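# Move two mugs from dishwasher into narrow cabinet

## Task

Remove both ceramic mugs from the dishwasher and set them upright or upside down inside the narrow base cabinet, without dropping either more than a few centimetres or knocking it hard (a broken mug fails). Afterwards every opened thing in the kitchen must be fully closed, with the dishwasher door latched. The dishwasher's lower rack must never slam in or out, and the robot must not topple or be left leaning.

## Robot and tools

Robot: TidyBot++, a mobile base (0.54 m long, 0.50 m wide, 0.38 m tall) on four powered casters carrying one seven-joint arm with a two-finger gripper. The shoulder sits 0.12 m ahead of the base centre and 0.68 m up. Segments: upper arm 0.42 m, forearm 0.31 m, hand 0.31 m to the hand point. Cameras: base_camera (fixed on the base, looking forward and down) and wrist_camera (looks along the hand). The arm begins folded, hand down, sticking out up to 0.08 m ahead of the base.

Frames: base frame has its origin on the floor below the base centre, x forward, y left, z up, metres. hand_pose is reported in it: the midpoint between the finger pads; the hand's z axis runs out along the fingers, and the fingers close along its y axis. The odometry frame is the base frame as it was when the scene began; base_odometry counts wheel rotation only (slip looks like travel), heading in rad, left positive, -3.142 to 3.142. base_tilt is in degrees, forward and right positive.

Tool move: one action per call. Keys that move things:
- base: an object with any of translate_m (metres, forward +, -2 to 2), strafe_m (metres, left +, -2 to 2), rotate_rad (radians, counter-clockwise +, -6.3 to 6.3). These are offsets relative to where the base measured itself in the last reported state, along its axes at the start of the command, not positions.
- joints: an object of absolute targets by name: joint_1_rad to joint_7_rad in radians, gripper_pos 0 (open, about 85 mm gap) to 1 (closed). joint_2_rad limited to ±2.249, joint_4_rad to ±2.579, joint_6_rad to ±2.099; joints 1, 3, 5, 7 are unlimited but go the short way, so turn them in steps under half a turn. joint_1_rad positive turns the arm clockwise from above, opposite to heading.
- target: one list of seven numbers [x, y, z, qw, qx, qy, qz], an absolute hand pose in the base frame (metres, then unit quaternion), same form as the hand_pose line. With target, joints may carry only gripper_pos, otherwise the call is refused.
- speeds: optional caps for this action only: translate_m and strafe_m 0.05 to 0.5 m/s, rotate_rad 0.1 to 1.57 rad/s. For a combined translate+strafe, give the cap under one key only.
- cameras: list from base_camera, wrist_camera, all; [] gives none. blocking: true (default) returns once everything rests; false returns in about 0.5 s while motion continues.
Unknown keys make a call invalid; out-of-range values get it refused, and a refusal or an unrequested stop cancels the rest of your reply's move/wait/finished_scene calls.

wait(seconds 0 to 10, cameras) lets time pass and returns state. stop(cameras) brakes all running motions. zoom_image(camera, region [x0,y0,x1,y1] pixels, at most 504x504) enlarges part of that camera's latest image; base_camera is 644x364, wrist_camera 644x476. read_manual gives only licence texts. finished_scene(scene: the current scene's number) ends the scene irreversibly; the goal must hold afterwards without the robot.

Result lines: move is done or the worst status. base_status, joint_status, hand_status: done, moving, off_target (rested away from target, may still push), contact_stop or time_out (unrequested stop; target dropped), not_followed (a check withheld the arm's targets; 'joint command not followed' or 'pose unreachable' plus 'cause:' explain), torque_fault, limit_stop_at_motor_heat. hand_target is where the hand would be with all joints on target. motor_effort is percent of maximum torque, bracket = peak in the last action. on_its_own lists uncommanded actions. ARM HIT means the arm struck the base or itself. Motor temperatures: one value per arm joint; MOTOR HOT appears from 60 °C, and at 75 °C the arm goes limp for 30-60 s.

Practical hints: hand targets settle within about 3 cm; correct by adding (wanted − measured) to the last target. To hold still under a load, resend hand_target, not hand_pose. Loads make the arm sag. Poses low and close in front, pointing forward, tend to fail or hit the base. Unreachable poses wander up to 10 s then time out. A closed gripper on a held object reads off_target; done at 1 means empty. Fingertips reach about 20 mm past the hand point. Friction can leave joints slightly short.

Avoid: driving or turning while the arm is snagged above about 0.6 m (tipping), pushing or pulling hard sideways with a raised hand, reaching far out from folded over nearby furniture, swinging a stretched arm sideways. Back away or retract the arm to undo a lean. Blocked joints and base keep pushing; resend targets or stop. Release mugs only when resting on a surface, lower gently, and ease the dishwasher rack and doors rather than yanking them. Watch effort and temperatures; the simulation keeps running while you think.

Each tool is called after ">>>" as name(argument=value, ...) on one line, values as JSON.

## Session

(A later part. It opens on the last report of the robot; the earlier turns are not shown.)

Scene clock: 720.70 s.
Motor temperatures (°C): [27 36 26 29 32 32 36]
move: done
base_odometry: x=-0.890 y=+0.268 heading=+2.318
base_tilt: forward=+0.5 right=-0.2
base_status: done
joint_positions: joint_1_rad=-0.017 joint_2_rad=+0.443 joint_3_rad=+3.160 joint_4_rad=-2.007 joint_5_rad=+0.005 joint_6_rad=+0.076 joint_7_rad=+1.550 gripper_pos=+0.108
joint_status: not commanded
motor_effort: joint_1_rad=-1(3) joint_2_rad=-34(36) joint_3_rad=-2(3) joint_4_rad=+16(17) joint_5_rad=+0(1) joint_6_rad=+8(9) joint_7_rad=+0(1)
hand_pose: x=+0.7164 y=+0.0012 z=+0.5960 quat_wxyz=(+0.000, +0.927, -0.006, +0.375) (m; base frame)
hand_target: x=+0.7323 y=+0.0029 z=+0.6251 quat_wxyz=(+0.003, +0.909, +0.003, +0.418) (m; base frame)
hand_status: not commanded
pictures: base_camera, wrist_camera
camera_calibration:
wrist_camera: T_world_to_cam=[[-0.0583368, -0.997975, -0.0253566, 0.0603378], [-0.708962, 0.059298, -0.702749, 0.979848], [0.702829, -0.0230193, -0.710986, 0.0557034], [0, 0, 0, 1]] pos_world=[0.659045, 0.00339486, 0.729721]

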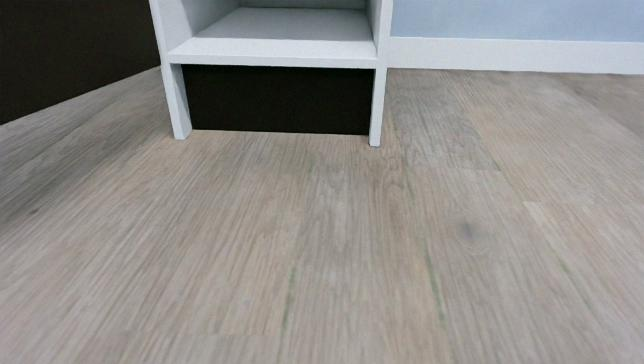

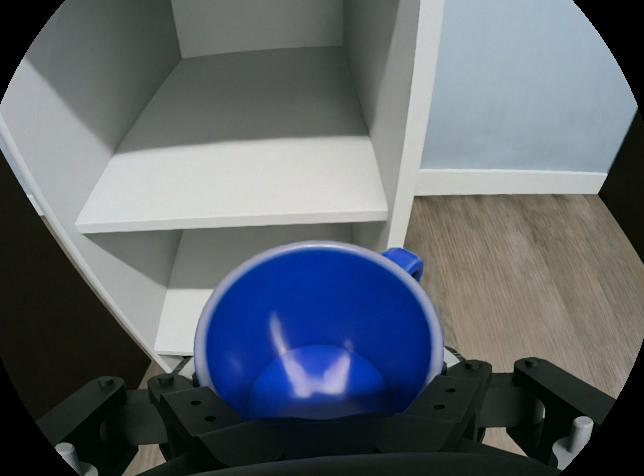

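>>> move(joints={"joint_2_rad": 0.70, "joint_4_rad": -1.27, "joint_6_rad": -0.38})

Scene clock: 752.57 s.
Motor temperatures (°C): [27 36 26 29 32 32 36]
move: off_target
base_odometry: x=-0.890 y=+0.268 heading=+2.318
base_tilt: forward=+0.4 right=-0.2
base_status: not commanded
joint_positions: joint_1_rad=-0.017 joint_2_rad=+0.713 joint_3_rad=+3.160 joint_4_rad=-1.315 joint_5_rad=+0.005 joint_6_rad=-0.328 joint_7_rad=+1.550 gripper_pos=+0.108
joint_status: joint_4_rad off_target (ended at -1.315, target -1.270); the others done
motor_effort: joint_1_rad=+0(1) joint_2_rad=-48(49) joint_3_rad=+0(2) joint_4_rad=+21(21) joint_5_rad=+0(1) joint_6_rad=+8(9) joint_7_rad=+0(1)
hand_pose: x=+0.8965 y=+0.0030 z=+0.6409 quat_wxyz=(+0.002, +0.924, -0.004, +0.383) (m; base frame)
hand_target: x=+0.9013 y=+0.0058 z=+0.6626 quat_wxyz=(+0.004, +0.923, +0.005, +0.386) (m; base frame)
hand_status: not commanded
pictures: base_camera, wrist_camera
camera_calibration:
wrist_camera: T_world_to_cam=[[-0.0566177, -0.998174, -0.0210351, 0.0694347], [-0.697019, 0.0546028, -0.714971, 1.13624], [0.714814, -0.0258182, -0.698838, -0.0574469], [0, 0, 0, 1]] pos_world=[0.836977, 0.00578278, 0.773695]

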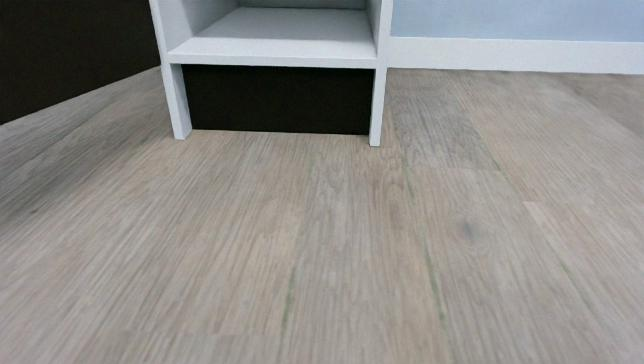

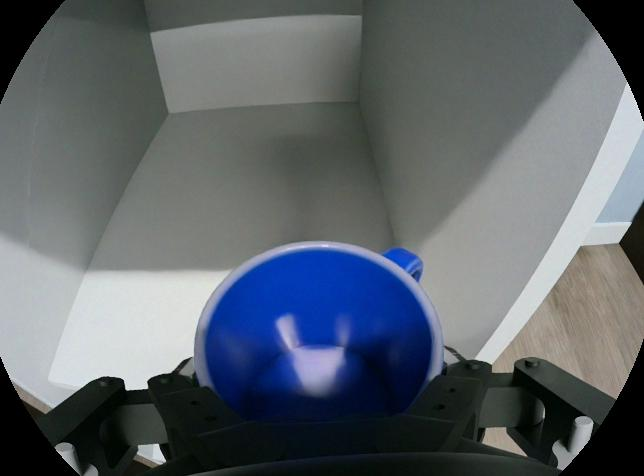

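>>> move(base={"translate_m": 0.14}, speeds={"translate_m": 0.12})

Scene clock: 761.93 s.
Motor temperatures (°C): [27 36 26 29 32 32 36]
move: done
base_odometry: x=-0.986 y=+0.371 heading=+2.318
base_tilt: forward=+0.5 right=-0.1
base_status: done
joint_positions: joint_1_rad=-0.017 joint_2_rad=+0.720 joint_3_rad=+3.160 joint_4_rad=-1.308 joint_5_rad=+0.005 joint_6_rad=-0.335 joint_7_rad=+1.550 gripper_pos=+0.108
joint_status: not commanded
motor_effort: joint_1_rad=+0(3) joint_2_rad=-48(50) joint_3_rad=-1(2) joint_4_rad=+21(22) joint_5_rad=+0(1) joint_6_rad=+8(9) joint_7_rad=+0(1)
hand_pose: x=+0.8973 y=+0.0030 z=+0.6379 quat_wxyz=(+0.002, +0.925, -0.004, +0.380) (m; base frame)
hand_target: x=+0.9013 y=+0.0058 z=+0.6626 quat_wxyz=(+0.004, +0.923, +0.005, +0.386) (m; base frame)
hand_status: not commanded
pictures: base_camera, wrist_camera
camera_calibration:
wrist_camera: T_world_to_cam=[[-0.056739, -0.998178, -0.0205491, 0.0691948], [-0.701309, 0.0544967, -0.710771, 1.13579], [0.710595, -0.0259172, -0.703123, -0.0536202], [0, 0, 0, 1]] pos_world=[0.838566, 0.0057825, 0.771004]

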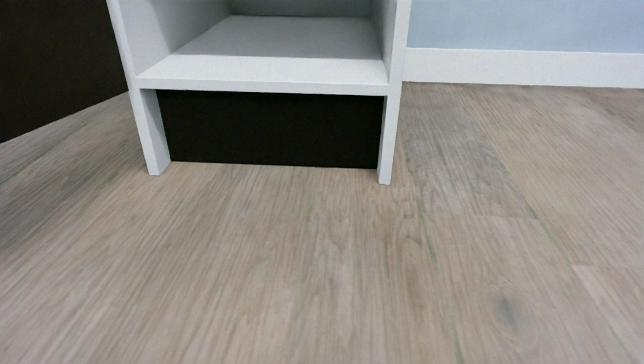

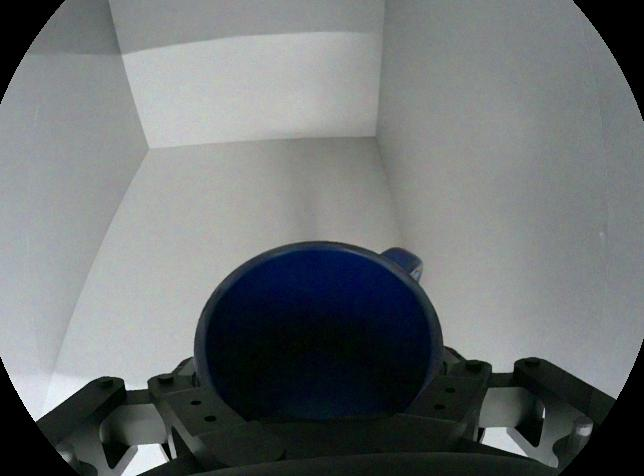

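>>> move(joints={"joint_2_rad": 0.823, "joint_4_rad": -1.395, "joint_6_rad": -0.04})

Scene clock: 772.80 s.
Motor temperatures (°C): [27 36 26 30 32 32 36]
move: done
base_odometry: x=-0.986 y=+0.371 heading=+2.318
base_tilt: forward=+0.5 right=-0.2
base_status: not commanded
joint_positions: joint_1_rad=-0.017 joint_2_rad=+0.850 joint_3_rad=+3.160 joint_4_rad=-1.397 joint_5_rad=+0.005 joint_6_rad=-0.112 joint_7_rad=+1.550 gripper_pos=+0.108
joint_status: all done
motor_effort: joint_1_rad=+0(1) joint_2_rad=-50(55) joint_3_rad=-1(3) joint_4_rad=+19(21) joint_5_rad=+0(1) joint_6_rad=+8(9) joint_7_rad=+0(1)
hand_pose: x=+0.8998 y=+0.0033 z=+0.5418 quat_wxyz=(+0.002, +0.924, -0.003, +0.381) (m; base frame)
hand_target: x=+0.9191 y=+0.0060 z=+0.5808 quat_wxyz=(+0.004, +0.904, +0.006, +0.428) (m; base frame)
hand_status: not commanded
pictures: base_camera, wrist_camera
camera_calibration:
wrist_camera: T_world_to_cam=[[-0.0540659, -0.998344, -0.0196557, 0.0647743], [-0.699047, 0.0518988, -0.71319, 1.06847], [0.713029, -0.024819, -0.700696, -0.126443], [0, 0, 0, 1]] pos_world=[0.840572, 0.00607645, 0.674698]

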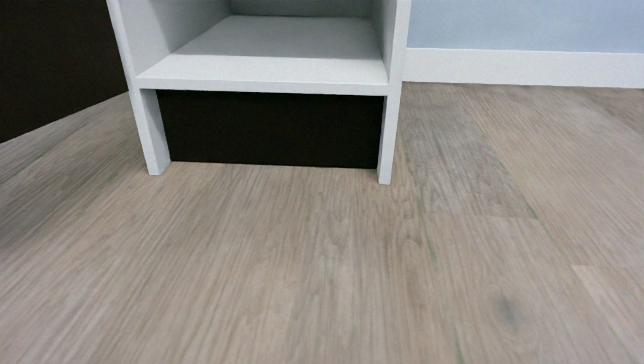

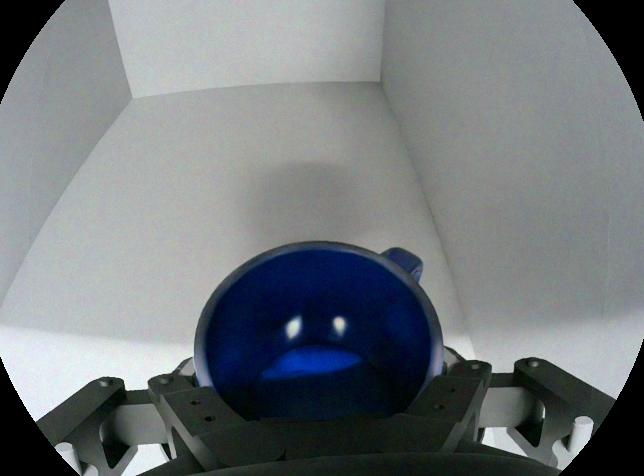

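>>> move(joints={"joint_2_rad": 0.833, "joint_6_rad": -0.03}, cameras=["wrist_camera"])

>>> move(joints={"joint_2_rad": 0.841, "joint_6_rad": -0.02}, cameras=["wrist_camera"])

Scene clock: 778.20 s.
Motor temperatures (°C): [27 36 26 30 32 32 36]
move: done
base_odometry: x=-0.986 y=+0.371 heading=+2.318
base_tilt: forward=+0.5 right=-0.1
base_status: not commanded
joint_positions: joint_1_rad=-0.017 joint_2_rad=+0.852 joint_3_rad=+3.160 joint_4_rad=-1.397 joint_5_rad=+0.005 joint_6_rad=-0.104 joint_7_rad=+1.550 gripper_pos=+0.108
joint_status: all done
motor_effort: joint_1_rad=+0(1) joint_2_rad=-50(51) joint_3_rad=-1(2) joint_4_rad=+19(19) joint_5_rad=+0(1) joint_6_rad=+8(9) joint_7_rad=+0(1)
hand_pose: x=+0.9012 y=+0.0033 z=+0.5417 quat_wxyz=(+0.002, +0.923, -0.003, +0.384) (m; base frame)
hand_target: x=+0.9200 y=+0.0060 z=+0.5752 quat_wxyz=(+0.004, +0.904, +0.006, +0.428) (m; base frame)
hand_status: not commanded
pictures: wrist_camera
camera_calibration:
wrist_camera: T_world_to_cam=[[-0.0538789, -0.998347, -0.0200308, 0.0649004], [-0.695003, 0.0518965, -0.717131, 1.06793], [0.716985, -0.0247168, -0.69665, -0.133293], [0, 0, 0, 1]] pos_world=[0.841283, 0.00607647, 0.67429]

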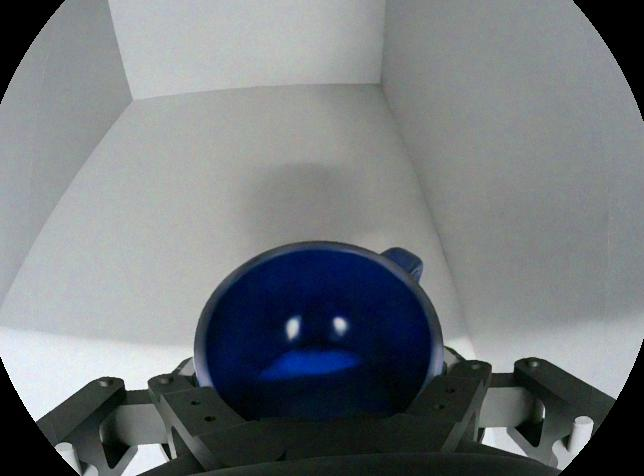

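Scene clock: 778.70 s.
Motor temperatures (°C): [27 36 26 30 32 32 36]
move: done
base_odometry: x=-0.986 y=+0.371 heading=+2.318
base_tilt: forward=+0.4 right=-0.2
base_status: not commanded
joint_positions: joint_1_rad=-0.017 joint_2_rad=+0.856 joint_3_rad=+3.160 joint_4_rad=-1.397 joint_5_rad=+0.005 joint_6_rad=-0.094 joint_7_rad=+1.550 gripper_pos=+0.108
joint_status: all done
motor_effort: joint_1_rad=+0(1) joint_2_rad=-50(51) joint_3_rad=-2(2) joint_4_rad=+19(19) joint_5_rad=+0(1) joint_6_rad=+8(9) joint_7_rad=+0(1)
hand_pose: x=+0.9028 y=+0.0033 z=+0.5409 quat_wxyz=(+0.002, +0.922, -0.003, +0.387) (m; base frame)
hand_target: x=+0.9211 y=+0.0060 z=+0.5712 quat_wxyz=(+0.004, +0.904, +0.006, +0.429) (m; base frame)
hand_status: not commanded
pictures: wrist_camera
camera_calibration:
wrist_camera: T_world_to_cam=[[-0.0536258, -0.998354, -0.0203324, 0.0650093], [-0.690942, 0.0517982, -0.721053, 1.06684], [0.720919, -0.0246185, -0.692582, -0.140765], [0, 0, 0, 1]] pos_world=[0.842093, 0.00617625, 0.673081]

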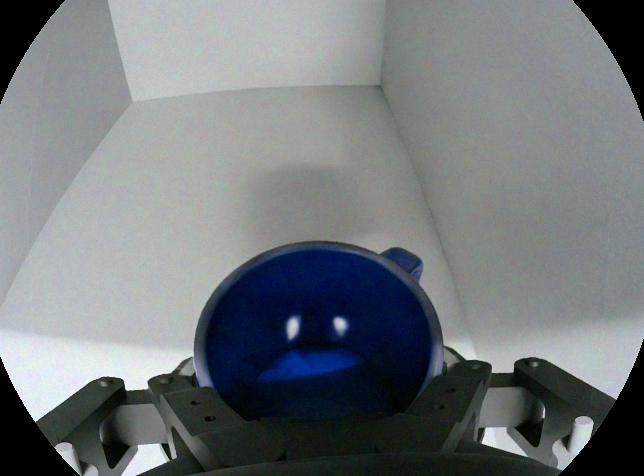

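>>> move(joints={"joint_2_rad": 0.855, "joint_6_rad": -0.015}, cameras=["wrist_camera"])

>>> move(joints={"joint_2_rad": 0.865, "joint_6_rad": -0.007}, cameras=["wrist_camera"])

Scene clock: 783.17 s.
Motor temperatures (°C): [27 36 26 30 32 32 36]
move: done
base_odometry: x=-0.986 y=+0.371 heading=+2.318
base_tilt: forward=+0.5 right=-0.2
base_status: not commanded
joint_positions: joint_1_rad=-0.017 joint_2_rad=+0.870 joint_3_rad=+3.160 joint_4_rad=-1.397 joint_5_rad=+0.005 joint_6_rad=-0.090 joint_7_rad=+1.550 gripper_pos=+0.108
joint_status: all done
motor_effort: joint_1_rad=+0(1) joint_2_rad=-50(51) joint_3_rad=-1(2) joint_4_rad=+18(19) joint_5_rad=+0(1) joint_6_rad=+8(9) joint_7_rad=+0(1)
hand_pose: x=+0.9017 y=+0.0033 z=+0.5307 quat_wxyz=(+0.002, +0.924, -0.003, +0.382) (m; base frame)
hand_target: x=+0.9205 y=+0.0060 z=+0.5612 quat_wxyz=(+0.004, +0.905, +0.006, +0.424) (m; base frame)
hand_status: not commanded
pictures: wrist_camera
camera_calibration:
wrist_camera: T_world_to_cam=[[-0.0536845, -0.998367, -0.0195242, 0.0643368], [-0.697965, 0.0514997, -0.714278, 1.06148], [0.714117, -0.0247184, -0.69959, -0.137155], [0, 0, 0, 1]] pos_world=[0.842275, 0.0061755, 0.663496]

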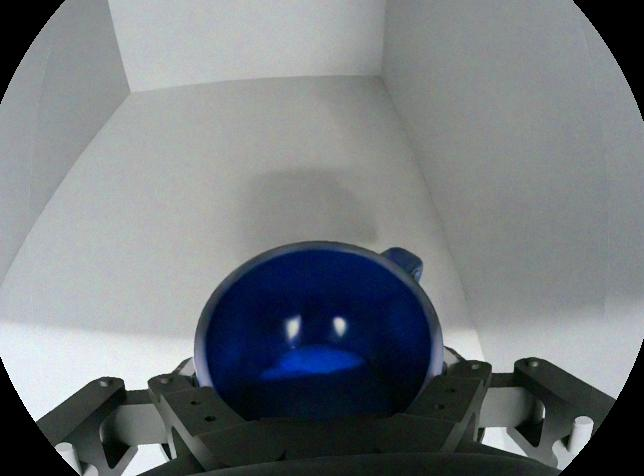

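Scene clock: 783.77 s.
Motor temperatures (°C): [27 36 26 30 32 32 36]
move: done
base_odometry: x=-0.986 y=+0.371 heading=+2.318
base_tilt: forward=+0.4 right=-0.1
base_status: not commanded
joint_positions: joint_1_rad=-0.017 joint_2_rad=+0.879 joint_3_rad=+3.160 joint_4_rad=-1.397 joint_5_rad=+0.005 joint_6_rad=-0.082 joint_7_rad=+1.550 gripper_pos=+0.108
joint_status: all done
motor_effort: joint_1_rad=+0(1) joint_2_rad=-50(51) joint_3_rad=-1(2) joint_4_rad=+18(19) joint_5_rad=+0(1) joint_6_rad=+8(9) joint_7_rad=+0(1)
hand_pose: x=+0.9020 y=+0.0033 z=+0.5254 quat_wxyz=(+0.002, +0.924, -0.002, +0.382) (m; base frame)
hand_target: x=+0.9208 y=+0.0060 z=+0.5551 quat_wxyz=(+0.004, +0.906, +0.006, +0.424) (m; base frame)
hand_status: not commanded
pictures: wrist_camera
camera_calibration:
wrist_camera: T_world_to_cam=[[-0.0535663, -0.998375, -0.0194622, 0.0641213], [-0.698783, 0.0514007, -0.713485, 1.05828], [0.713326, -0.0246189, -0.7004, -0.139947], [0, 0, 0, 1]] pos_world=[0.842773, 0.00617528, 0.658298]

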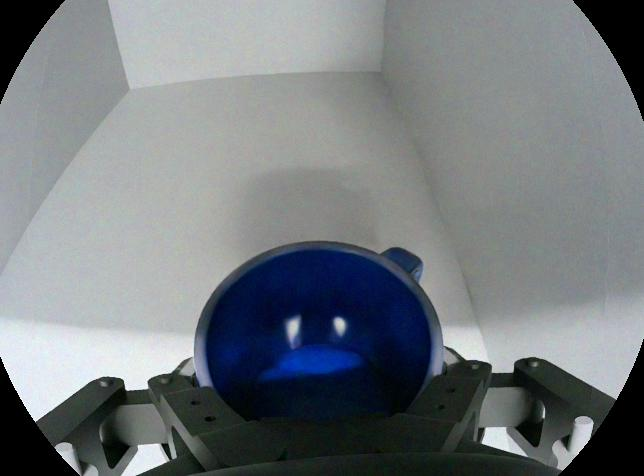

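>>> move(joints={"joint_2_rad": 0.873, "joint_6_rad": 0.003}, cameras=[])

>>> move(joints={"joint_2_rad": 0.881, "joint_6_rad": 0.011}, cameras=["wrist_camera"])

Scene clock: 787.90 s.
Motor temperatures (°C): [27 36 26 29 32 32 36]
move: done
base_odometry: x=-0.986 y=+0.371 heading=+2.318
base_tilt: forward=+0.5 right=-0.1
base_status: not commanded
joint_positions: joint_1_rad=-0.017 joint_2_rad=+0.883 joint_3_rad=+3.160 joint_4_rad=-1.397 joint_5_rad=+0.005 joint_6_rad=-0.071 joint_7_rad=+1.550 gripper_pos=+0.108
joint_status: all done
motor_effort: joint_1_rad=+0(1) joint_2_rad=-50(51) joint_3_rad=-2(2) joint_4_rad=+18(18) joint_5_rad=+0(1) joint_6_rad=+8(8) joint_7_rad=+0(1)
hand_pose: x=+0.9039 y=+0.0034 z=+0.5248 quat_wxyz=(+0.002, +0.923, -0.002, +0.385) (m; base frame)
hand_target: x=+0.9218 y=+0.0061 z=+0.5511 quat_wxyz=(+0.004, +0.905, +0.006, +0.424) (m; base frame)
hand_status: not commanded
pictures: none
No camera images: "cameras" was empty.

Scene clock: 788.43 s.
Motor temperatures (°C): [27 36 26 29 32 32 36]
move: done
base_odometry: x=-0.986 y=+0.371 heading=+2.318
base_tilt: forward=+0.5 right=-0.2
base_status: not commanded
joint_positions: joint_1_rad=-0.017 joint_2_rad=+0.886 joint_3_rad=+3.160 joint_4_rad=-1.397 joint_5_rad=+0.005 joint_6_rad=-0.061 joint_7_rad=+1.550 gripper_pos=+0.108
joint_status: all done
motor_effort: joint_1_rad=+0(1) joint_2_rad=-49(51) joint_3_rad=-1(2) joint_4_rad=+18(18) joint_5_rad=+0(0) joint_6_rad=+8(8) joint_7_rad=+0(1)
hand_pose: x=+0.9056 y=+0.0035 z=+0.5247 quat_wxyz=(+0.002, +0.922, -0.002, +0.388) (m; base frame)
hand_target: x=+0.9223 y=+0.0061 z=+0.5466 quat_wxyz=(+0.005, +0.905, +0.006, +0.424) (m; base frame)
hand_status: not commanded
pictures: wrist_camera
camera_calibration:
wrist_camera: T_world_to_cam=[[-0.0529303, -0.998392, -0.0202835, 0.0642808], [-0.688639, 0.0512032, -0.723294, 1.05621], [0.72317, -0.0243161, -0.690242, -0.157157], [0, 0, 0, 1]] pos_world=[0.8444, 0.00627488, 0.656776]

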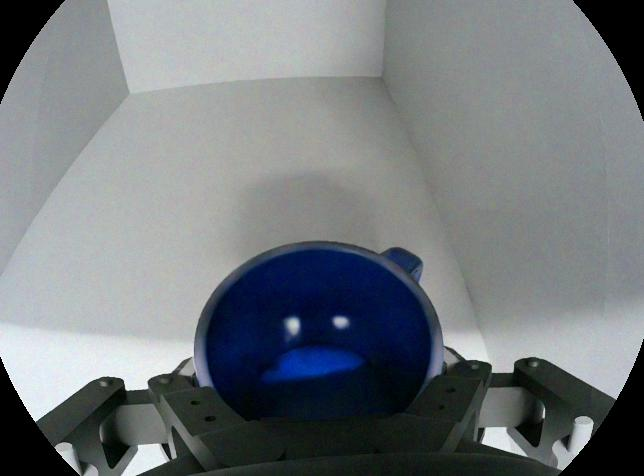

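>>> move(joints={"joint_2_rad": 0.889}, cameras=[])

>>> move(joints={"joint_2_rad": 0.897}, cameras=[])

>>> move(joints={"joint_2_rad": 0.905}, cameras=["wrist_camera"])

Scene clock: 795.87 s.
Motor temperatures (°C): [27 36 26 29 32 32 36]
move: done
base_odometry: x=-0.986 y=+0.371 heading=+2.318
base_tilt: forward=+0.5 right=-0.1
base_status: not commanded
joint_positions: joint_1_rad=-0.017 joint_2_rad=+0.887 joint_3_rad=+3.160 joint_4_rad=-1.397 joint_5_rad=+0.005 joint_6_rad=-0.059 joint_7_rad=+1.550 gripper_pos=+0.108
joint_status: all done
motor_effort: joint_1_rad=-1(1) joint_2_rad=-48(49) joint_3_rad=-2(2) joint_4_rad=+17(17) joint_5_rad=+0(0) joint_6_rad=+7(8) joint_7_rad=+0(1)
hand_pose: x=+0.9058 y=+0.0035 z=+0.5246 quat_wxyz=(+0.002, +0.921, -0.002, +0.389) (m; base frame)
hand_target: x=+0.9212 y=+0.0061 z=+0.5401 quat_wxyz=(+0.005, +0.907, +0.006, +0.421) (m; base frame)
hand_status: not commanded
pictures: none
No camera images: "cameras" was empty.

Scene clock: 796.33 s.
Motor temperatures (°C): [27 36 26 29 32 32 36]
move: done
base_odometry: x=-0.986 y=+0.371 heading=+2.318
base_tilt: forward=+0.5 right=-0.2
base_status: not commanded
joint_positions: joint_1_rad=-0.017 joint_2_rad=+0.887 joint_3_rad=+3.160 joint_4_rad=-1.397 joint_5_rad=+0.005 joint_6_rad=-0.058 joint_7_rad=+1.550 gripper_pos=+0.108
joint_status: all done
motor_effort: joint_1_rad=+0(1) joint_2_rad=-46(49) joint_3_rad=-1(2) joint_4_rad=+16(17) joint_5_rad=+0(0) joint_6_rad=+7(7) joint_7_rad=+0(1)
hand_pose: x=+0.9061 y=+0.0035 z=+0.5245 quat_wxyz=(+0.002, +0.921, -0.002, +0.389) (m; base frame)
hand_target: x=+0.9201 y=+0.0060 z=+0.5337 quat_wxyz=(+0.005, +0.909, +0.007, +0.417) (m; base frame)
hand_status: not commanded
pictures: none
No camera images: "cameras" was empty.

Scene clock: 796.80 s.
Motor temperatures (°C): [27 36 26 29 32 32 36]
move: done
base_odometry: x=-0.986 y=+0.371 heading=+2.318
base_tilt: forward=+0.5 right=-0.1
base_status: not commanded
joint_positions: joint_1_rad=-0.017 joint_2_rad=+0.888 joint_3_rad=+3.160 joint_4_rad=-1.397 joint_5_rad=+0.005 joint_6_rad=-0.056 joint_7_rad=+1.550 gripper_pos=+0.108
joint_status: all done
motor_effort: joint_1_rad=-1(1) joint_2_rad=-45(46) joint_3_rad=-2(2) joint_4_rad=+16(17) joint_5_rad=+0(1) joint_6_rad=+7(7) joint_7_rad=+0(1)
hand_pose: x=+0.9064 y=+0.0035 z=+0.5244 quat_wxyz=(+0.002, +0.921, -0.002, +0.390) (m; base frame)
hand_target: x=+0.9188 y=+0.0060 z=+0.5273 quat_wxyz=(+0.005, +0.910, +0.007, +0.414) (m; base frame)
hand_status: not commanded
pictures: wrist_camera
camera_calibration:
wrist_camera: T_world_to_cam=[[-0.0527145, -0.9984, -0.0204594, 0.0642251], [-0.686137, 0.051098, -0.725675, 1.05557], [0.72556, -0.0242157, -0.687733, -0.161466], [0, 0, 0, 1]] pos_world=[0.844806, 0.00627465, 0.656271]

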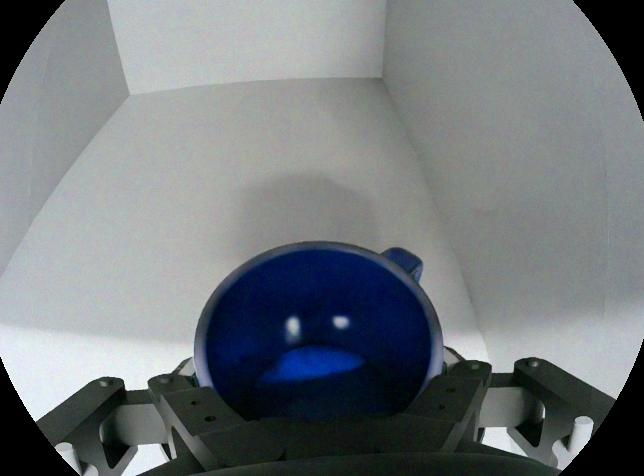

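>>> move(joints={"gripper_pos": 0.0})

Scene clock: 801.87 s.
Motor temperatures (°C): [27 36 26 29 32 32 36]
move: done
base_odometry: x=-0.986 y=+0.371 heading=+2.318
base_tilt: forward=+0.5 right=-0.1
base_status: not commanded
joint_positions: joint_1_rad=-0.017 joint_2_rad=+0.892 joint_3_rad=+3.160 joint_4_rad=-1.397 joint_5_rad=+0.005 joint_6_rad=-0.054 joint_7_rad=+1.550 gripper_pos=+0.000
joint_status: all done
motor_effort: joint_1_rad=-1(1) joint_2_rad=-45(47) joint_3_rad=-2(2) joint_4_rad=+16(17) joint_5_rad=+0(1) joint_6_rad=+6(7) joint_7_rad=+0(1)
hand_pose: x=+0.9062 y=+0.0035 z=+0.5219 quat_wxyz=(+0.002, +0.921, -0.002, +0.389) (m; base frame)
hand_target: x=+0.9188 y=+0.0060 z=+0.5273 quat_wxyz=(+0.005, +0.910, +0.007, +0.414) (m; base frame)
hand_status: not commanded
pictures: base_camera, wrist_camera
camera_calibration:
wrist_camera: T_world_to_cam=[[-0.0527579, -0.9984, -0.0203662, 0.0641569], [-0.68747, 0.0511048, -0.724412, 1.0542], [0.724294, -0.0242173, -0.689066, -0.161243], [0, 0, 0, 1]] pos_world=[0.844903, 0.00627466, 0.653874]

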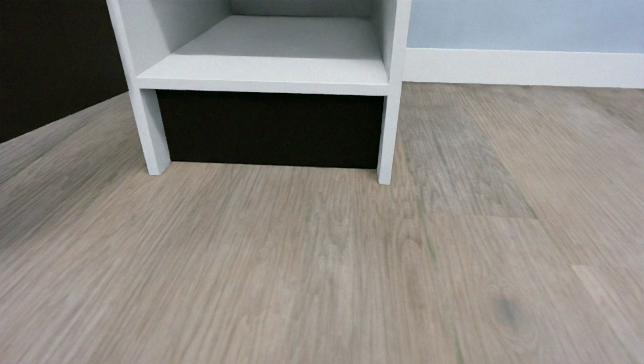

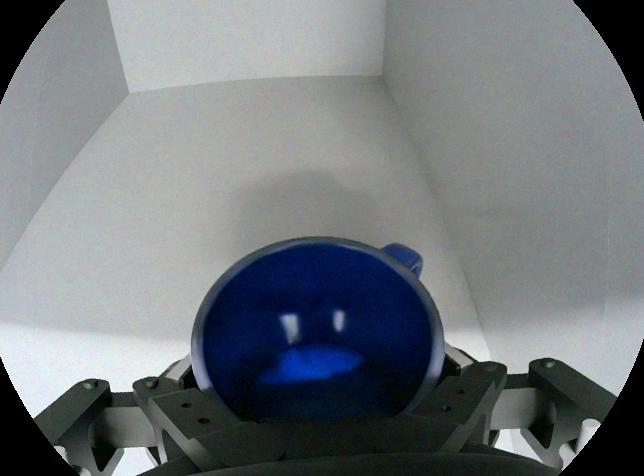

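>>> move(joints={"joint_2_rad": 0.533, "joint_4_rad": -1.725, "joint_6_rad": -0.18}, cameras=["wrist_camera"])

Scene clock: 813.97 s.
Motor temperatures (°C): [27 36 26 29 32 32 36]
move: done
base_odometry: x=-0.986 y=+0.371 heading=+2.318
base_tilt: forward=+0.4 right=-0.1
base_status: not commanded
joint_positions: joint_1_rad=-0.017 joint_2_rad=+0.536 joint_3_rad=+3.160 joint_4_rad=-1.699 joint_5_rad=+0.005 joint_6_rad=-0.117 joint_7_rad=+1.550 gripper_pos=+0.000
joint_status: all done
motor_effort: joint_1_rad=-1(1) joint_2_rad=-37(49) joint_3_rad=-1(2) joint_4_rad=+17(17) joint_5_rad=+0(1) joint_6_rad=+6(7) joint_7_rad=+0(1)
hand_pose: x=+0.8024 y=+0.0017 z=+0.6305 quat_wxyz=(+0.001, +0.923, -0.005, +0.385) (m; base frame)
hand_target: x=+0.7774 y=+0.0034 z=+0.6074 quat_wxyz=(+0.004, +0.939, +0.003, +0.345) (m; base frame)
hand_status: not commanded
pictures: wrist_camera
camera_calibration:
wrist_camera: T_world_to_cam=[[-0.0575366, -0.998044, -0.0244634, 0.065556], [-0.693944, 0.0575977, -0.717721, 1.06248], [0.717726, -0.024319, -0.695901, -0.00169141], [0, 0, 0, 1]] pos_world=[0.742285, 0.00419042, 0.762988]

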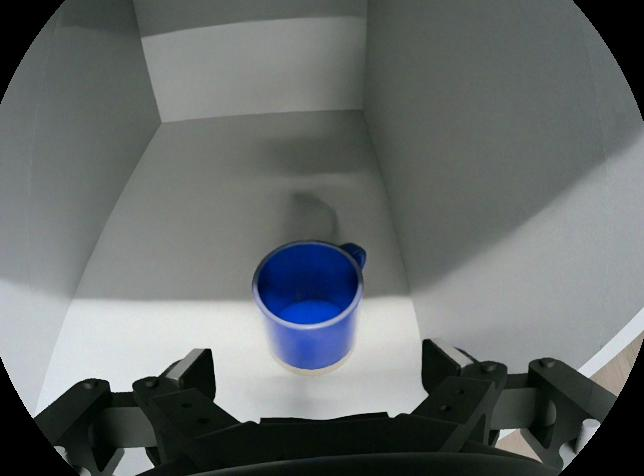

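>>> move(base={"translate_m": -0.26, "strafe_m": -0.10}, joints={"joint_2_rad": 0.06, "joint_4_rad": -2.15, "joint_6_rad": -0.17})

Scene clock: 967.03 s.
Motor temperatures (°C): [27 35 26 29 32 32 36]
move: done
base_odometry: x=-0.735 y=+0.248 heading=+2.319
base_tilt: forward=+0.4 right=-0.2
base_status: done
joint_positions: joint_1_rad=-0.018 joint_2_rad=+0.061 joint_3_rad=+3.160 joint_4_rad=-2.131 joint_5_rad=+0.005 joint_6_rad=-0.119 joint_7_rad=+1.550 gripper_pos=+0.000
joint_status: all done
motor_effort: joint_1_rad=+0(3) joint_2_rad=-21(39) joint_3_rad=-1(3) joint_4_rad=+17(19) joint_5_rad=+0(1) joint_6_rad=+7(8) joint_7_rad=+0(1)
hand_pose: x=+0.6304 y=+0.0013 z=+0.7091 quat_wxyz=(-0.003, +0.915, -0.007, +0.404) (m; base frame)
hand_target: x=+0.6116 y=+0.0022 z=+0.6890 quat_wxyz=(+0.000, +0.928, +0.001, +0.372) (m; base frame)
hand_status: not commanded
pictures: base_camera, wrist_camera
camera_calibration:
wrist_camera: T_world_to_cam=[[-0.0573366, -0.99774, -0.0350357, 0.0644852], [-0.66315, 0.0642949, -0.74572, 1.0001], [0.746288, -0.0195232, -0.665337, 0.136736], [0, 0, 0, 1]] pos_world=[0.564867, 0.00270785, 0.839027]

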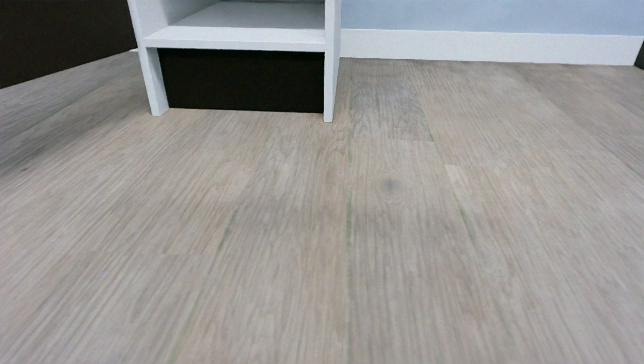

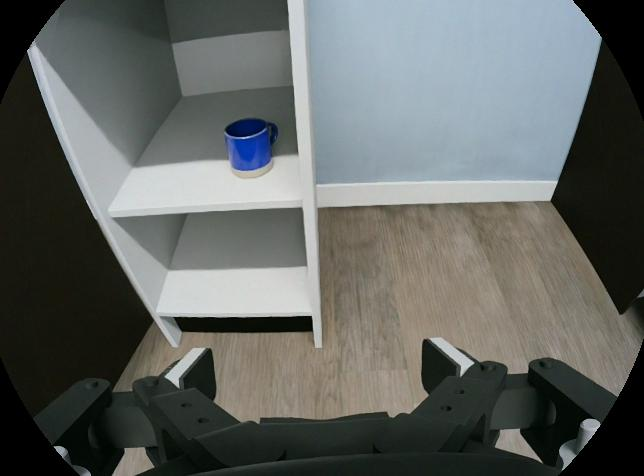

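>>> move(base={"rotate_rad": 1.256})

Scene clock: 976.63 s.
Motor temperatures (°C): [27 35 26 29 32 32 36]
move: done
base_odometry: x=-0.735 y=+0.248 heading=-2.709
base_tilt: forward=+0.4 right=-0.2
base_status: done
joint_positions: joint_1_rad=-0.022 joint_2_rad=+0.061 joint_3_rad=+3.158 joint_4_rad=-2.131 joint_5_rad=+0.005 joint_6_rad=-0.119 joint_7_rad=+1.550 gripper_pos=+0.000
joint_status: not commanded
motor_effort: joint_1_rad=+0(3) joint_2_rad=-21(22) joint_3_rad=-1(3) joint_4_rad=+17(17) joint_5_rad=+0(1) joint_6_rad=+6(7) joint_7_rad=+0(1)
hand_pose: x=+0.6304 y=+0.0042 z=+0.7091 quat_wxyz=(-0.004, +0.915, -0.005, +0.404) (m; base frame)
hand_target: x=+0.6116 y=+0.0022 z=+0.6890 quat_wxyz=(+0.000, +0.928, +0.001, +0.372) (m; base frame)
hand_status: not commanded
pictures: base_camera, wrist_camera
camera_calibration:
wrist_camera: T_world_to_cam=[[-0.0516681, -0.998046, -0.0351304, 0.0638455], [-0.66354, 0.0605984, -0.745683, 1.00008], [0.746355, -0.0152176, -0.665374, 0.136831], [0, 0, 0, 1]] pos_world=[0.564766, 0.0051999, 0.839027]

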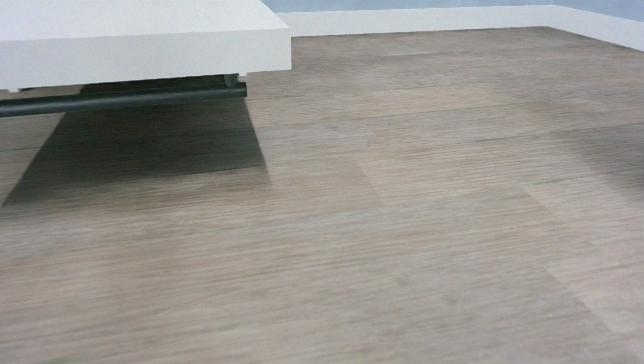

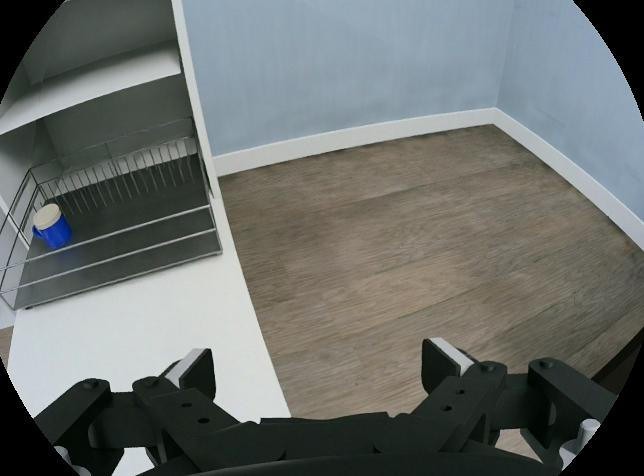

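>>> zoom_image(camera="wrist_camera", region=[10, 170, 110, 270])

Scaled by 5.040.

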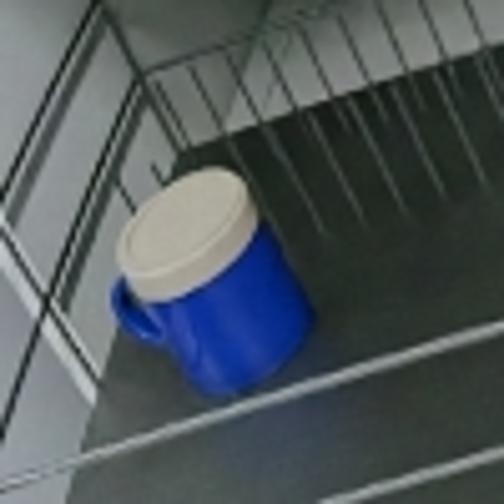

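>>> move(base={"rotate_rad": 0.314}, cameras=[])

>>> move(base={"translate_m": 0.30, "strafe_m": 0.27}, joints={"joint_2_rad": 0.90, "joint_4_rad": -1.45, "joint_6_rad": 0.0})

Scene clock: 1026.37 s.
Motor temperatures (°C): [27 34 26 29 32 32 36]
move: done
base_odometry: x=-0.735 y=+0.248 heading=-2.395
base_tilt: forward=+0.5 right=-0.2
base_status: done
joint_positions: joint_1_rad=-0.024 joint_2_rad=+0.061 joint_3_rad=+3.157 joint_4_rad=-2.131 joint_5_rad=+0.005 joint_6_rad=-0.119 joint_7_rad=+1.550 gripper_pos=+0.000
joint_status: not commanded
motor_effort: joint_1_rad=+0(3) joint_2_rad=-21(21) joint_3_rad=-1(4) joint_4_rad=+17(18) joint_5_rad=+0(1) joint_6_rad=+6(7) joint_7_rad=+0(1)
hand_pose: x=+0.6304 y=+0.0052 z=+0.7091 quat_wxyz=(-0.004, +0.915, -0.004, +0.404) (m; base frame)
hand_target: x=+0.6116 y=+0.0022 z=+0.6890 quat_wxyz=(+0.000, +0.928, +0.001, +0.372) (m; base frame)
hand_status: not commanded
pictures: none
No camera images: "cameras" was empty.

Scene clock: 1028.63 s.
Motor temperatures (°C): [27 34 26 29 32 32 36]
move: done
base_odometry: x=-0.772 y=-0.154 heading=-2.395
base_tilt: forward=+0.5 right=-0.2
base_status: done
joint_positions: joint_1_rad=-0.024 joint_2_rad=+0.900 joint_3_rad=+3.157 joint_4_rad=-1.478 joint_5_rad=+0.005 joint_6_rad=-0.064 joint_7_rad=+1.550 gripper_pos=+0.000
joint_status: all done
motor_effort: joint_1_rad=+0(3) joint_2_rad=-45(48) joint_3_rad=-2(3) joint_4_rad=+15(18) joint_5_rad=+0(1) joint_6_rad=+6(8) joint_7_rad=+0(1)
hand_pose: x=+0.8666 y=+0.0093 z=+0.4782 quat_wxyz=(+0.001, +0.939, +0.001, +0.343) (m; base frame)
hand_target: x=+0.8939 y=+0.0054 z=+0.5036 quat_wxyz=(+0.005, +0.923, +0.006, +0.386) (m; base frame)
hand_status: not commanded
pictures: base_camera, wrist_camera
camera_calibration:
wrist_camera: T_world_to_cam=[[-0.0474223, -0.998746, -0.0160753, 0.0603608], [-0.755948, 0.0464039, -0.652985, 1.02015], [0.652912, -0.0188139, -0.7572, -0.0681215], [0, 0, 0, 1]] pos_world=[0.81852, 0.0116645, 0.615531]

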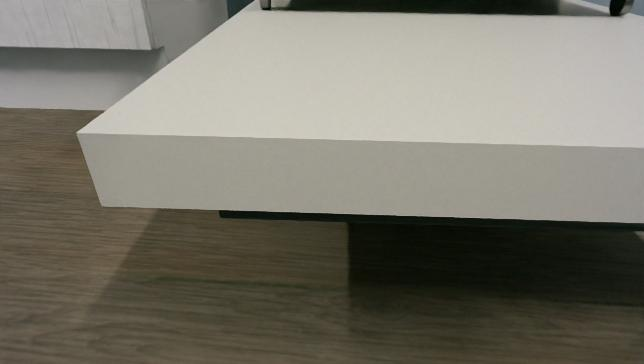

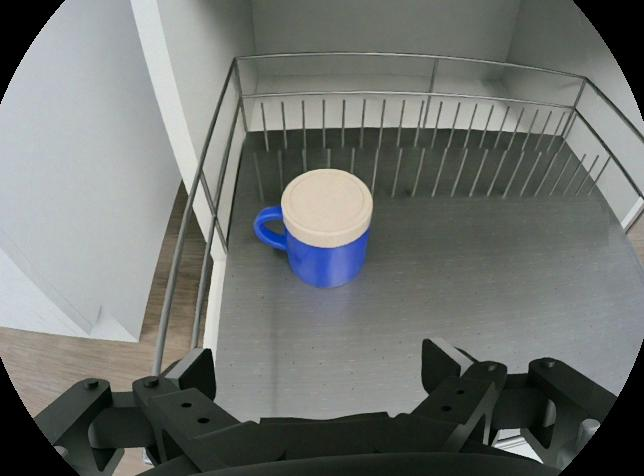

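>>> zoom_image(camera="wrist_camera", region=[230, 150, 400, 310])

Scaled by 2.965.

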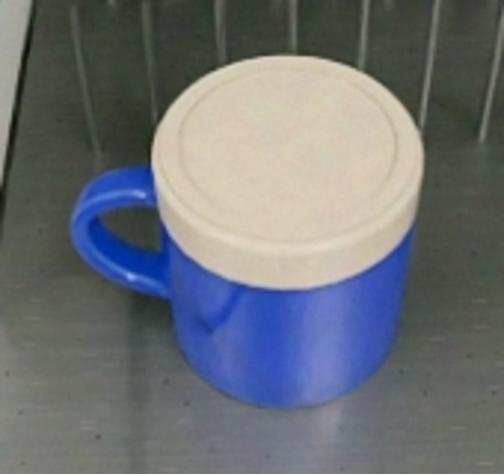

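>>> move(base={"translate_m": 0.073, "strafe_m": -0.15}, joints={"joint_2_rad": 0.75, "joint_4_rad": -1.28, "joint_6_rad": -0.86, "gripper_pos": 1.0})

Scene clock: 1146.43 s.
Motor temperatures (°C): [27 35 26 29 32 32 36]
move: done
base_odometry: x=-0.928 y=-0.093 heading=-2.394
base_tilt: forward=+0.5 right=-0.1
base_status: done
joint_positions: joint_1_rad=-0.014 joint_2_rad=+0.752 joint_3_rad=+3.158 joint_4_rad=-1.305 joint_5_rad=+0.005 joint_6_rad=-0.795 joint_7_rad=+1.550 gripper_pos=+0.999
joint_status: all done
motor_effort: joint_1_rad=+0(4) joint_2_rad=-43(48) joint_3_rad=-2(4) joint_4_rad=+16(16) joint_5_rad=+0(1) joint_6_rad=+3(6) joint_7_rad=+0(1)
hand_pose: x=+0.7735 y=+0.0002 z=+0.5439 quat_wxyz=(+0.006, +0.989, -0.007, +0.145) (m; base frame)
hand_target: x=+0.7653 y=+0.0039 z=+0.5487 quat_wxyz=(+0.006, +0.992, +0.004, +0.126) (m; base frame)
hand_status: not commanded
pictures: base_camera, wrist_camera
camera_calibration:
wrist_camera: T_world_to_cam=[[-0.0680256, -0.997613, 0.0118967, 0.0485351], [-0.952485, 0.0613908, -0.298335, 0.952254], [0.296892, -0.0316259, -0.954387, 0.424915], [0, 0, 0, 1]] pos_world=[0.784156, 0.00339789, 0.689046]

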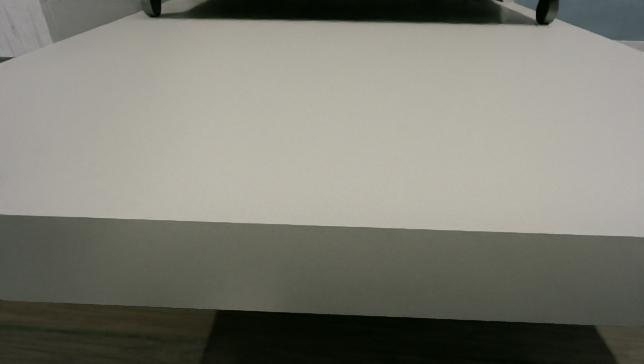

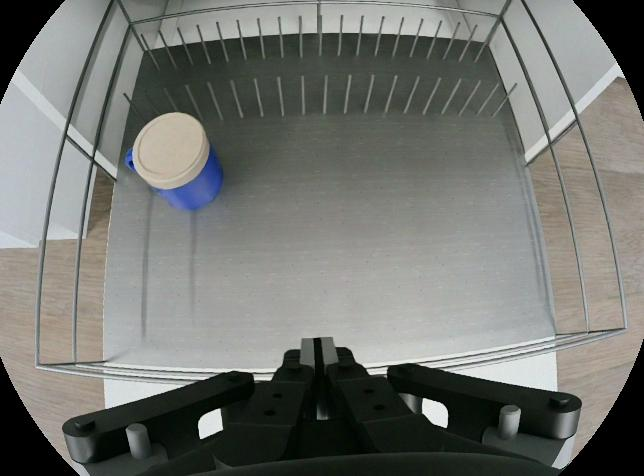

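>>> move(joints={"joint_2_rad": 1.08, "joint_4_rad": -0.82, "joint_6_rad": -1.277}, cameras=["wrist_camera"])

Scene clock: 1175.87 s.
Motor temperatures (°C): [27 35 26 29 32 32 36]
move: done
base_odometry: x=-0.928 y=-0.093 heading=-2.394
base_tilt: forward=+0.5 right=-0.2
base_status: not commanded
joint_positions: joint_1_rad=-0.014 joint_2_rad=+1.079 joint_3_rad=+3.158 joint_4_rad=-0.851 joint_5_rad=+0.005 joint_6_rad=-1.211 joint_7_rad=+1.550 gripper_pos=+0.999
joint_status: all done
motor_effort: joint_1_rad=-1(1) joint_2_rad=-50(52) joint_3_rad=-1(2) joint_4_rad=+15(17) joint_5_rad=+0(1) joint_6_rad=+0(4) joint_7_rad=+0(1)
hand_pose: x=+0.7847 y=+0.0010 z=+0.4586 quat_wxyz=(+0.009, +1.000, -0.007, +0.001) (m; base frame)
hand_target: x=+0.7767 y=+0.0053 z=+0.4673 quat_wxyz=(+0.008, +1.000, +0.005, -0.018) (m; base frame)
hand_status: not commanded
pictures: wrist_camera
camera_calibration:
wrist_camera: T_world_to_cam=[[-0.062393, -0.9974, 0.0360714, 0.035614], [-0.997972, 0.0618913, -0.0148626, 0.843116], [0.0125915, -0.0369256, -0.999239, 0.583823], [0, 0, 0, 1]] pos_world=[0.836277, 0.00489784, 0.594625]

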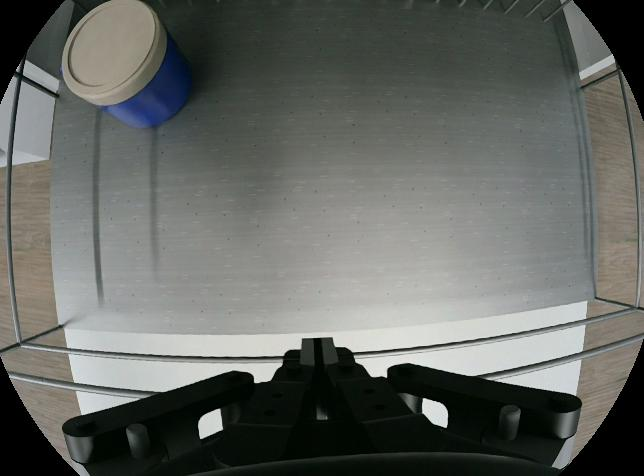

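>>> move(joints={"joint_2_rad": 1.18, "joint_4_rad": -0.903, "joint_6_rad": -1.02}, cameras=["wrist_camera"])

Scene clock: 1189.70 s.
Motor temperatures (°C): [27 35 26 29 32 32 36]
move: done
base_odometry: x=-0.928 y=-0.093 heading=-2.394
base_tilt: forward=+0.5 right=-0.1
base_status: not commanded
joint_positions: joint_1_rad=-0.014 joint_2_rad=+1.185 joint_3_rad=+3.158 joint_4_rad=-0.889 joint_5_rad=+0.005 joint_6_rad=-1.070 joint_7_rad=+1.550 gripper_pos=+0.999
joint_status: all done
motor_effort: joint_1_rad=+0(1) joint_2_rad=-50(55) joint_3_rad=-1(2) joint_4_rad=+14(16) joint_5_rad=+1(1) joint_6_rad=+0(1) joint_7_rad=+0(1)
hand_pose: x=+0.7833 y=+0.0007 z=+0.3769 quat_wxyz=(+0.010, +1.000, -0.006, -0.001) (m; base frame)
hand_target: x=+0.7942 y=+0.0049 z=+0.3768 quat_wxyz=(+0.008, +1.000, +0.006, +0.019) (m; base frame)
hand_status: not commanded
pictures: wrist_camera
camera_calibration:
wrist_camera: T_world_to_cam=[[-0.0601565, -0.997513, 0.0367385, 0.0362029], [-0.998151, 0.059794, -0.0108903, 0.839228], [0.00866643, -0.0373257, -0.999266, 0.505296], [0, 0, 0, 1]] pos_world=[0.835476, 0.00479264, 0.512734]

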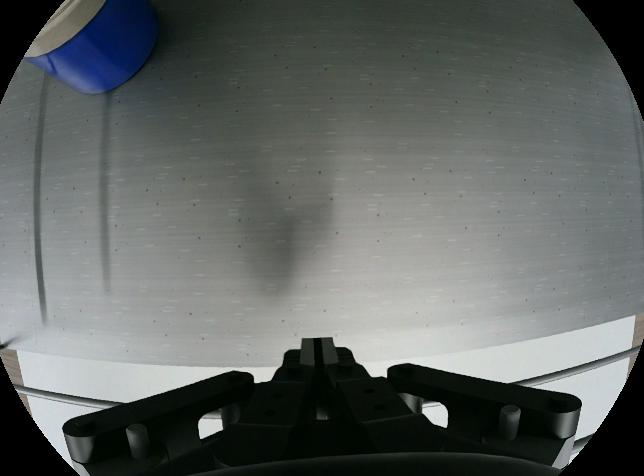

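>>> move(base={"translate_m": -0.17}, speeds={"translate_m": 0.05})

Scene clock: 1196.50 s.
Motor temperatures (°C): [27 35 26 29 32 32 36]
move: done
base_odometry: x=-0.803 y=+0.022 heading=-2.394
base_tilt: forward=+0.5 right=-0.2
base_status: done
joint_positions: joint_1_rad=-0.014 joint_2_rad=+1.182 joint_3_rad=+3.158 joint_4_rad=-0.890 joint_5_rad=+0.005 joint_6_rad=-1.066 joint_7_rad=+1.550 gripper_pos=+0.999
joint_status: not commanded
motor_effort: joint_1_rad=+0(2) joint_2_rad=-50(52) joint_3_rad=-2(2) joint_4_rad=+14(15) joint_5_rad=+0(2) joint_6_rad=+1(3) joint_7_rad=+1(1)
hand_pose: x=+0.7855 y=+0.0007 z=+0.3791 quat_wxyz=(+0.009, +1.000, -0.006, +0.002) (m; base frame)
hand_target: x=+0.7942 y=+0.0049 z=+0.3768 quat_wxyz=(+0.008, +1.000, +0.006, +0.019) (m; base frame)
hand_status: not commanded
pictures: base_camera, wrist_camera
camera_calibration:
wrist_camera: T_world_to_cam=[[-0.0603189, -0.997519, 0.0363004, 0.0365358], [-0.998051, 0.0596895, -0.0181807, 0.84403], [0.0159689, -0.0373263, -0.999176, 0.501712], [0, 0, 0, 1]] pos_world=[0.836578, 0.00479239, 0.515317]

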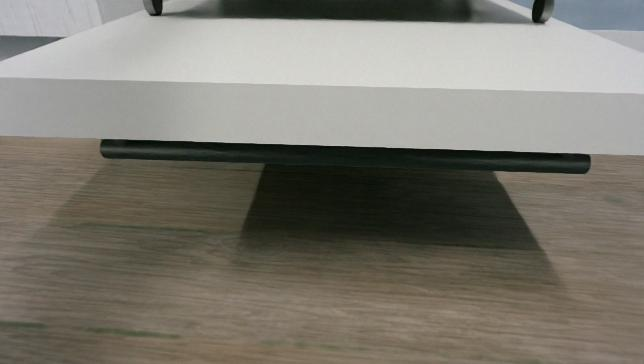

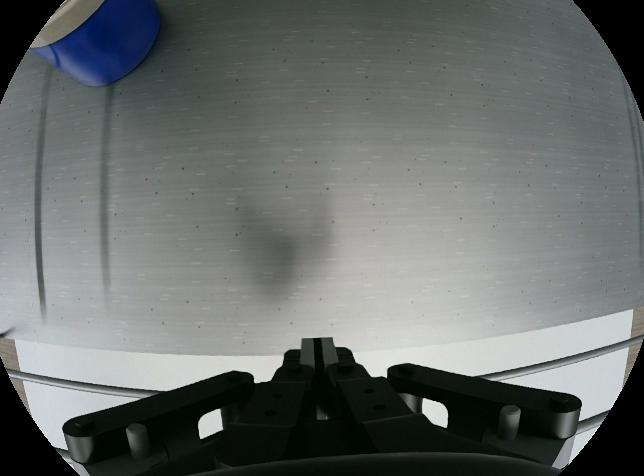

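>>> move(joints={"joint_2_rad": 0.06, "joint_4_rad": -2.15, "joint_6_rad": -0.17})

Scene clock: 1215.13 s.
Motor temperatures (°C): [27 36 26 29 32 32 36]
move: done
base_odometry: x=-0.803 y=+0.022 heading=-2.394
base_tilt: forward=+0.5 right=-0.2
base_status: not commanded
joint_positions: joint_1_rad=-0.014 joint_2_rad=+0.069 joint_3_rad=+3.158 joint_4_rad=-2.126 joint_5_rad=+0.005 joint_6_rad=-0.237 joint_7_rad=+1.550 gripper_pos=+0.999
joint_status: all done
motor_effort: joint_1_rad=+0(1) joint_2_rad=-21(57) joint_3_rad=-1(2) joint_4_rad=+17(18) joint_5_rad=+0(1) joint_6_rad=+6(7) joint_7_rad=+0(1)
hand_pose: x=+0.6060 y=-0.0001 z=+0.6819 quat_wxyz=(-0.001, +0.938, -0.009, +0.347) (m; base frame)
hand_target: x=+0.6116 y=+0.0022 z=+0.6890 quat_wxyz=(+0.000, +0.928, +0.001, +0.372) (m; base frame)
hand_status: not commanded
pictures: base_camera, wrist_camera
camera_calibration:
wrist_camera: T_world_to_cam=[[-0.0640409, -0.99757, -0.0274294, 0.0597125], [-0.748497, 0.0661939, -0.659826, 0.956746], [0.660038, -0.0217251, -0.750918, 0.24742], [0, 0, 0, 1]] pos_world=[0.556639, 0.00161194, 0.818716]

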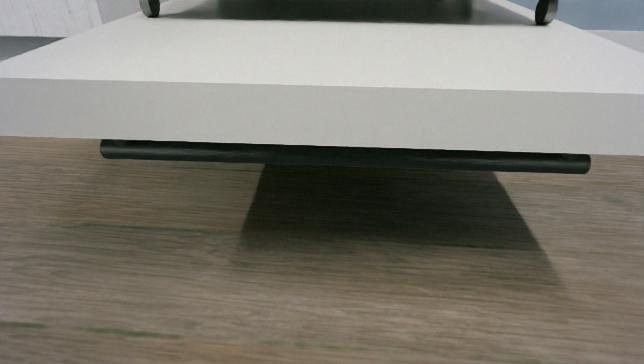

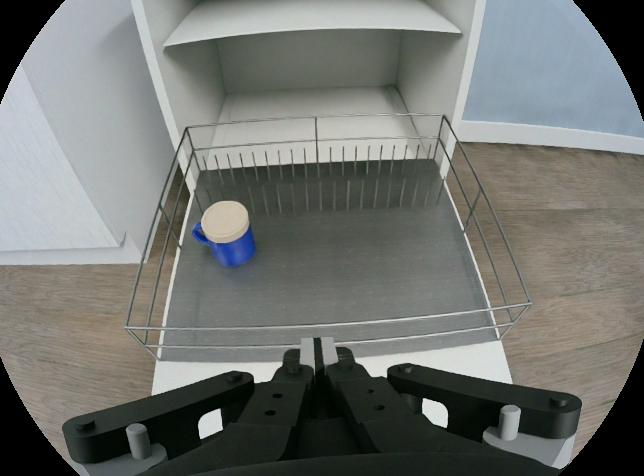

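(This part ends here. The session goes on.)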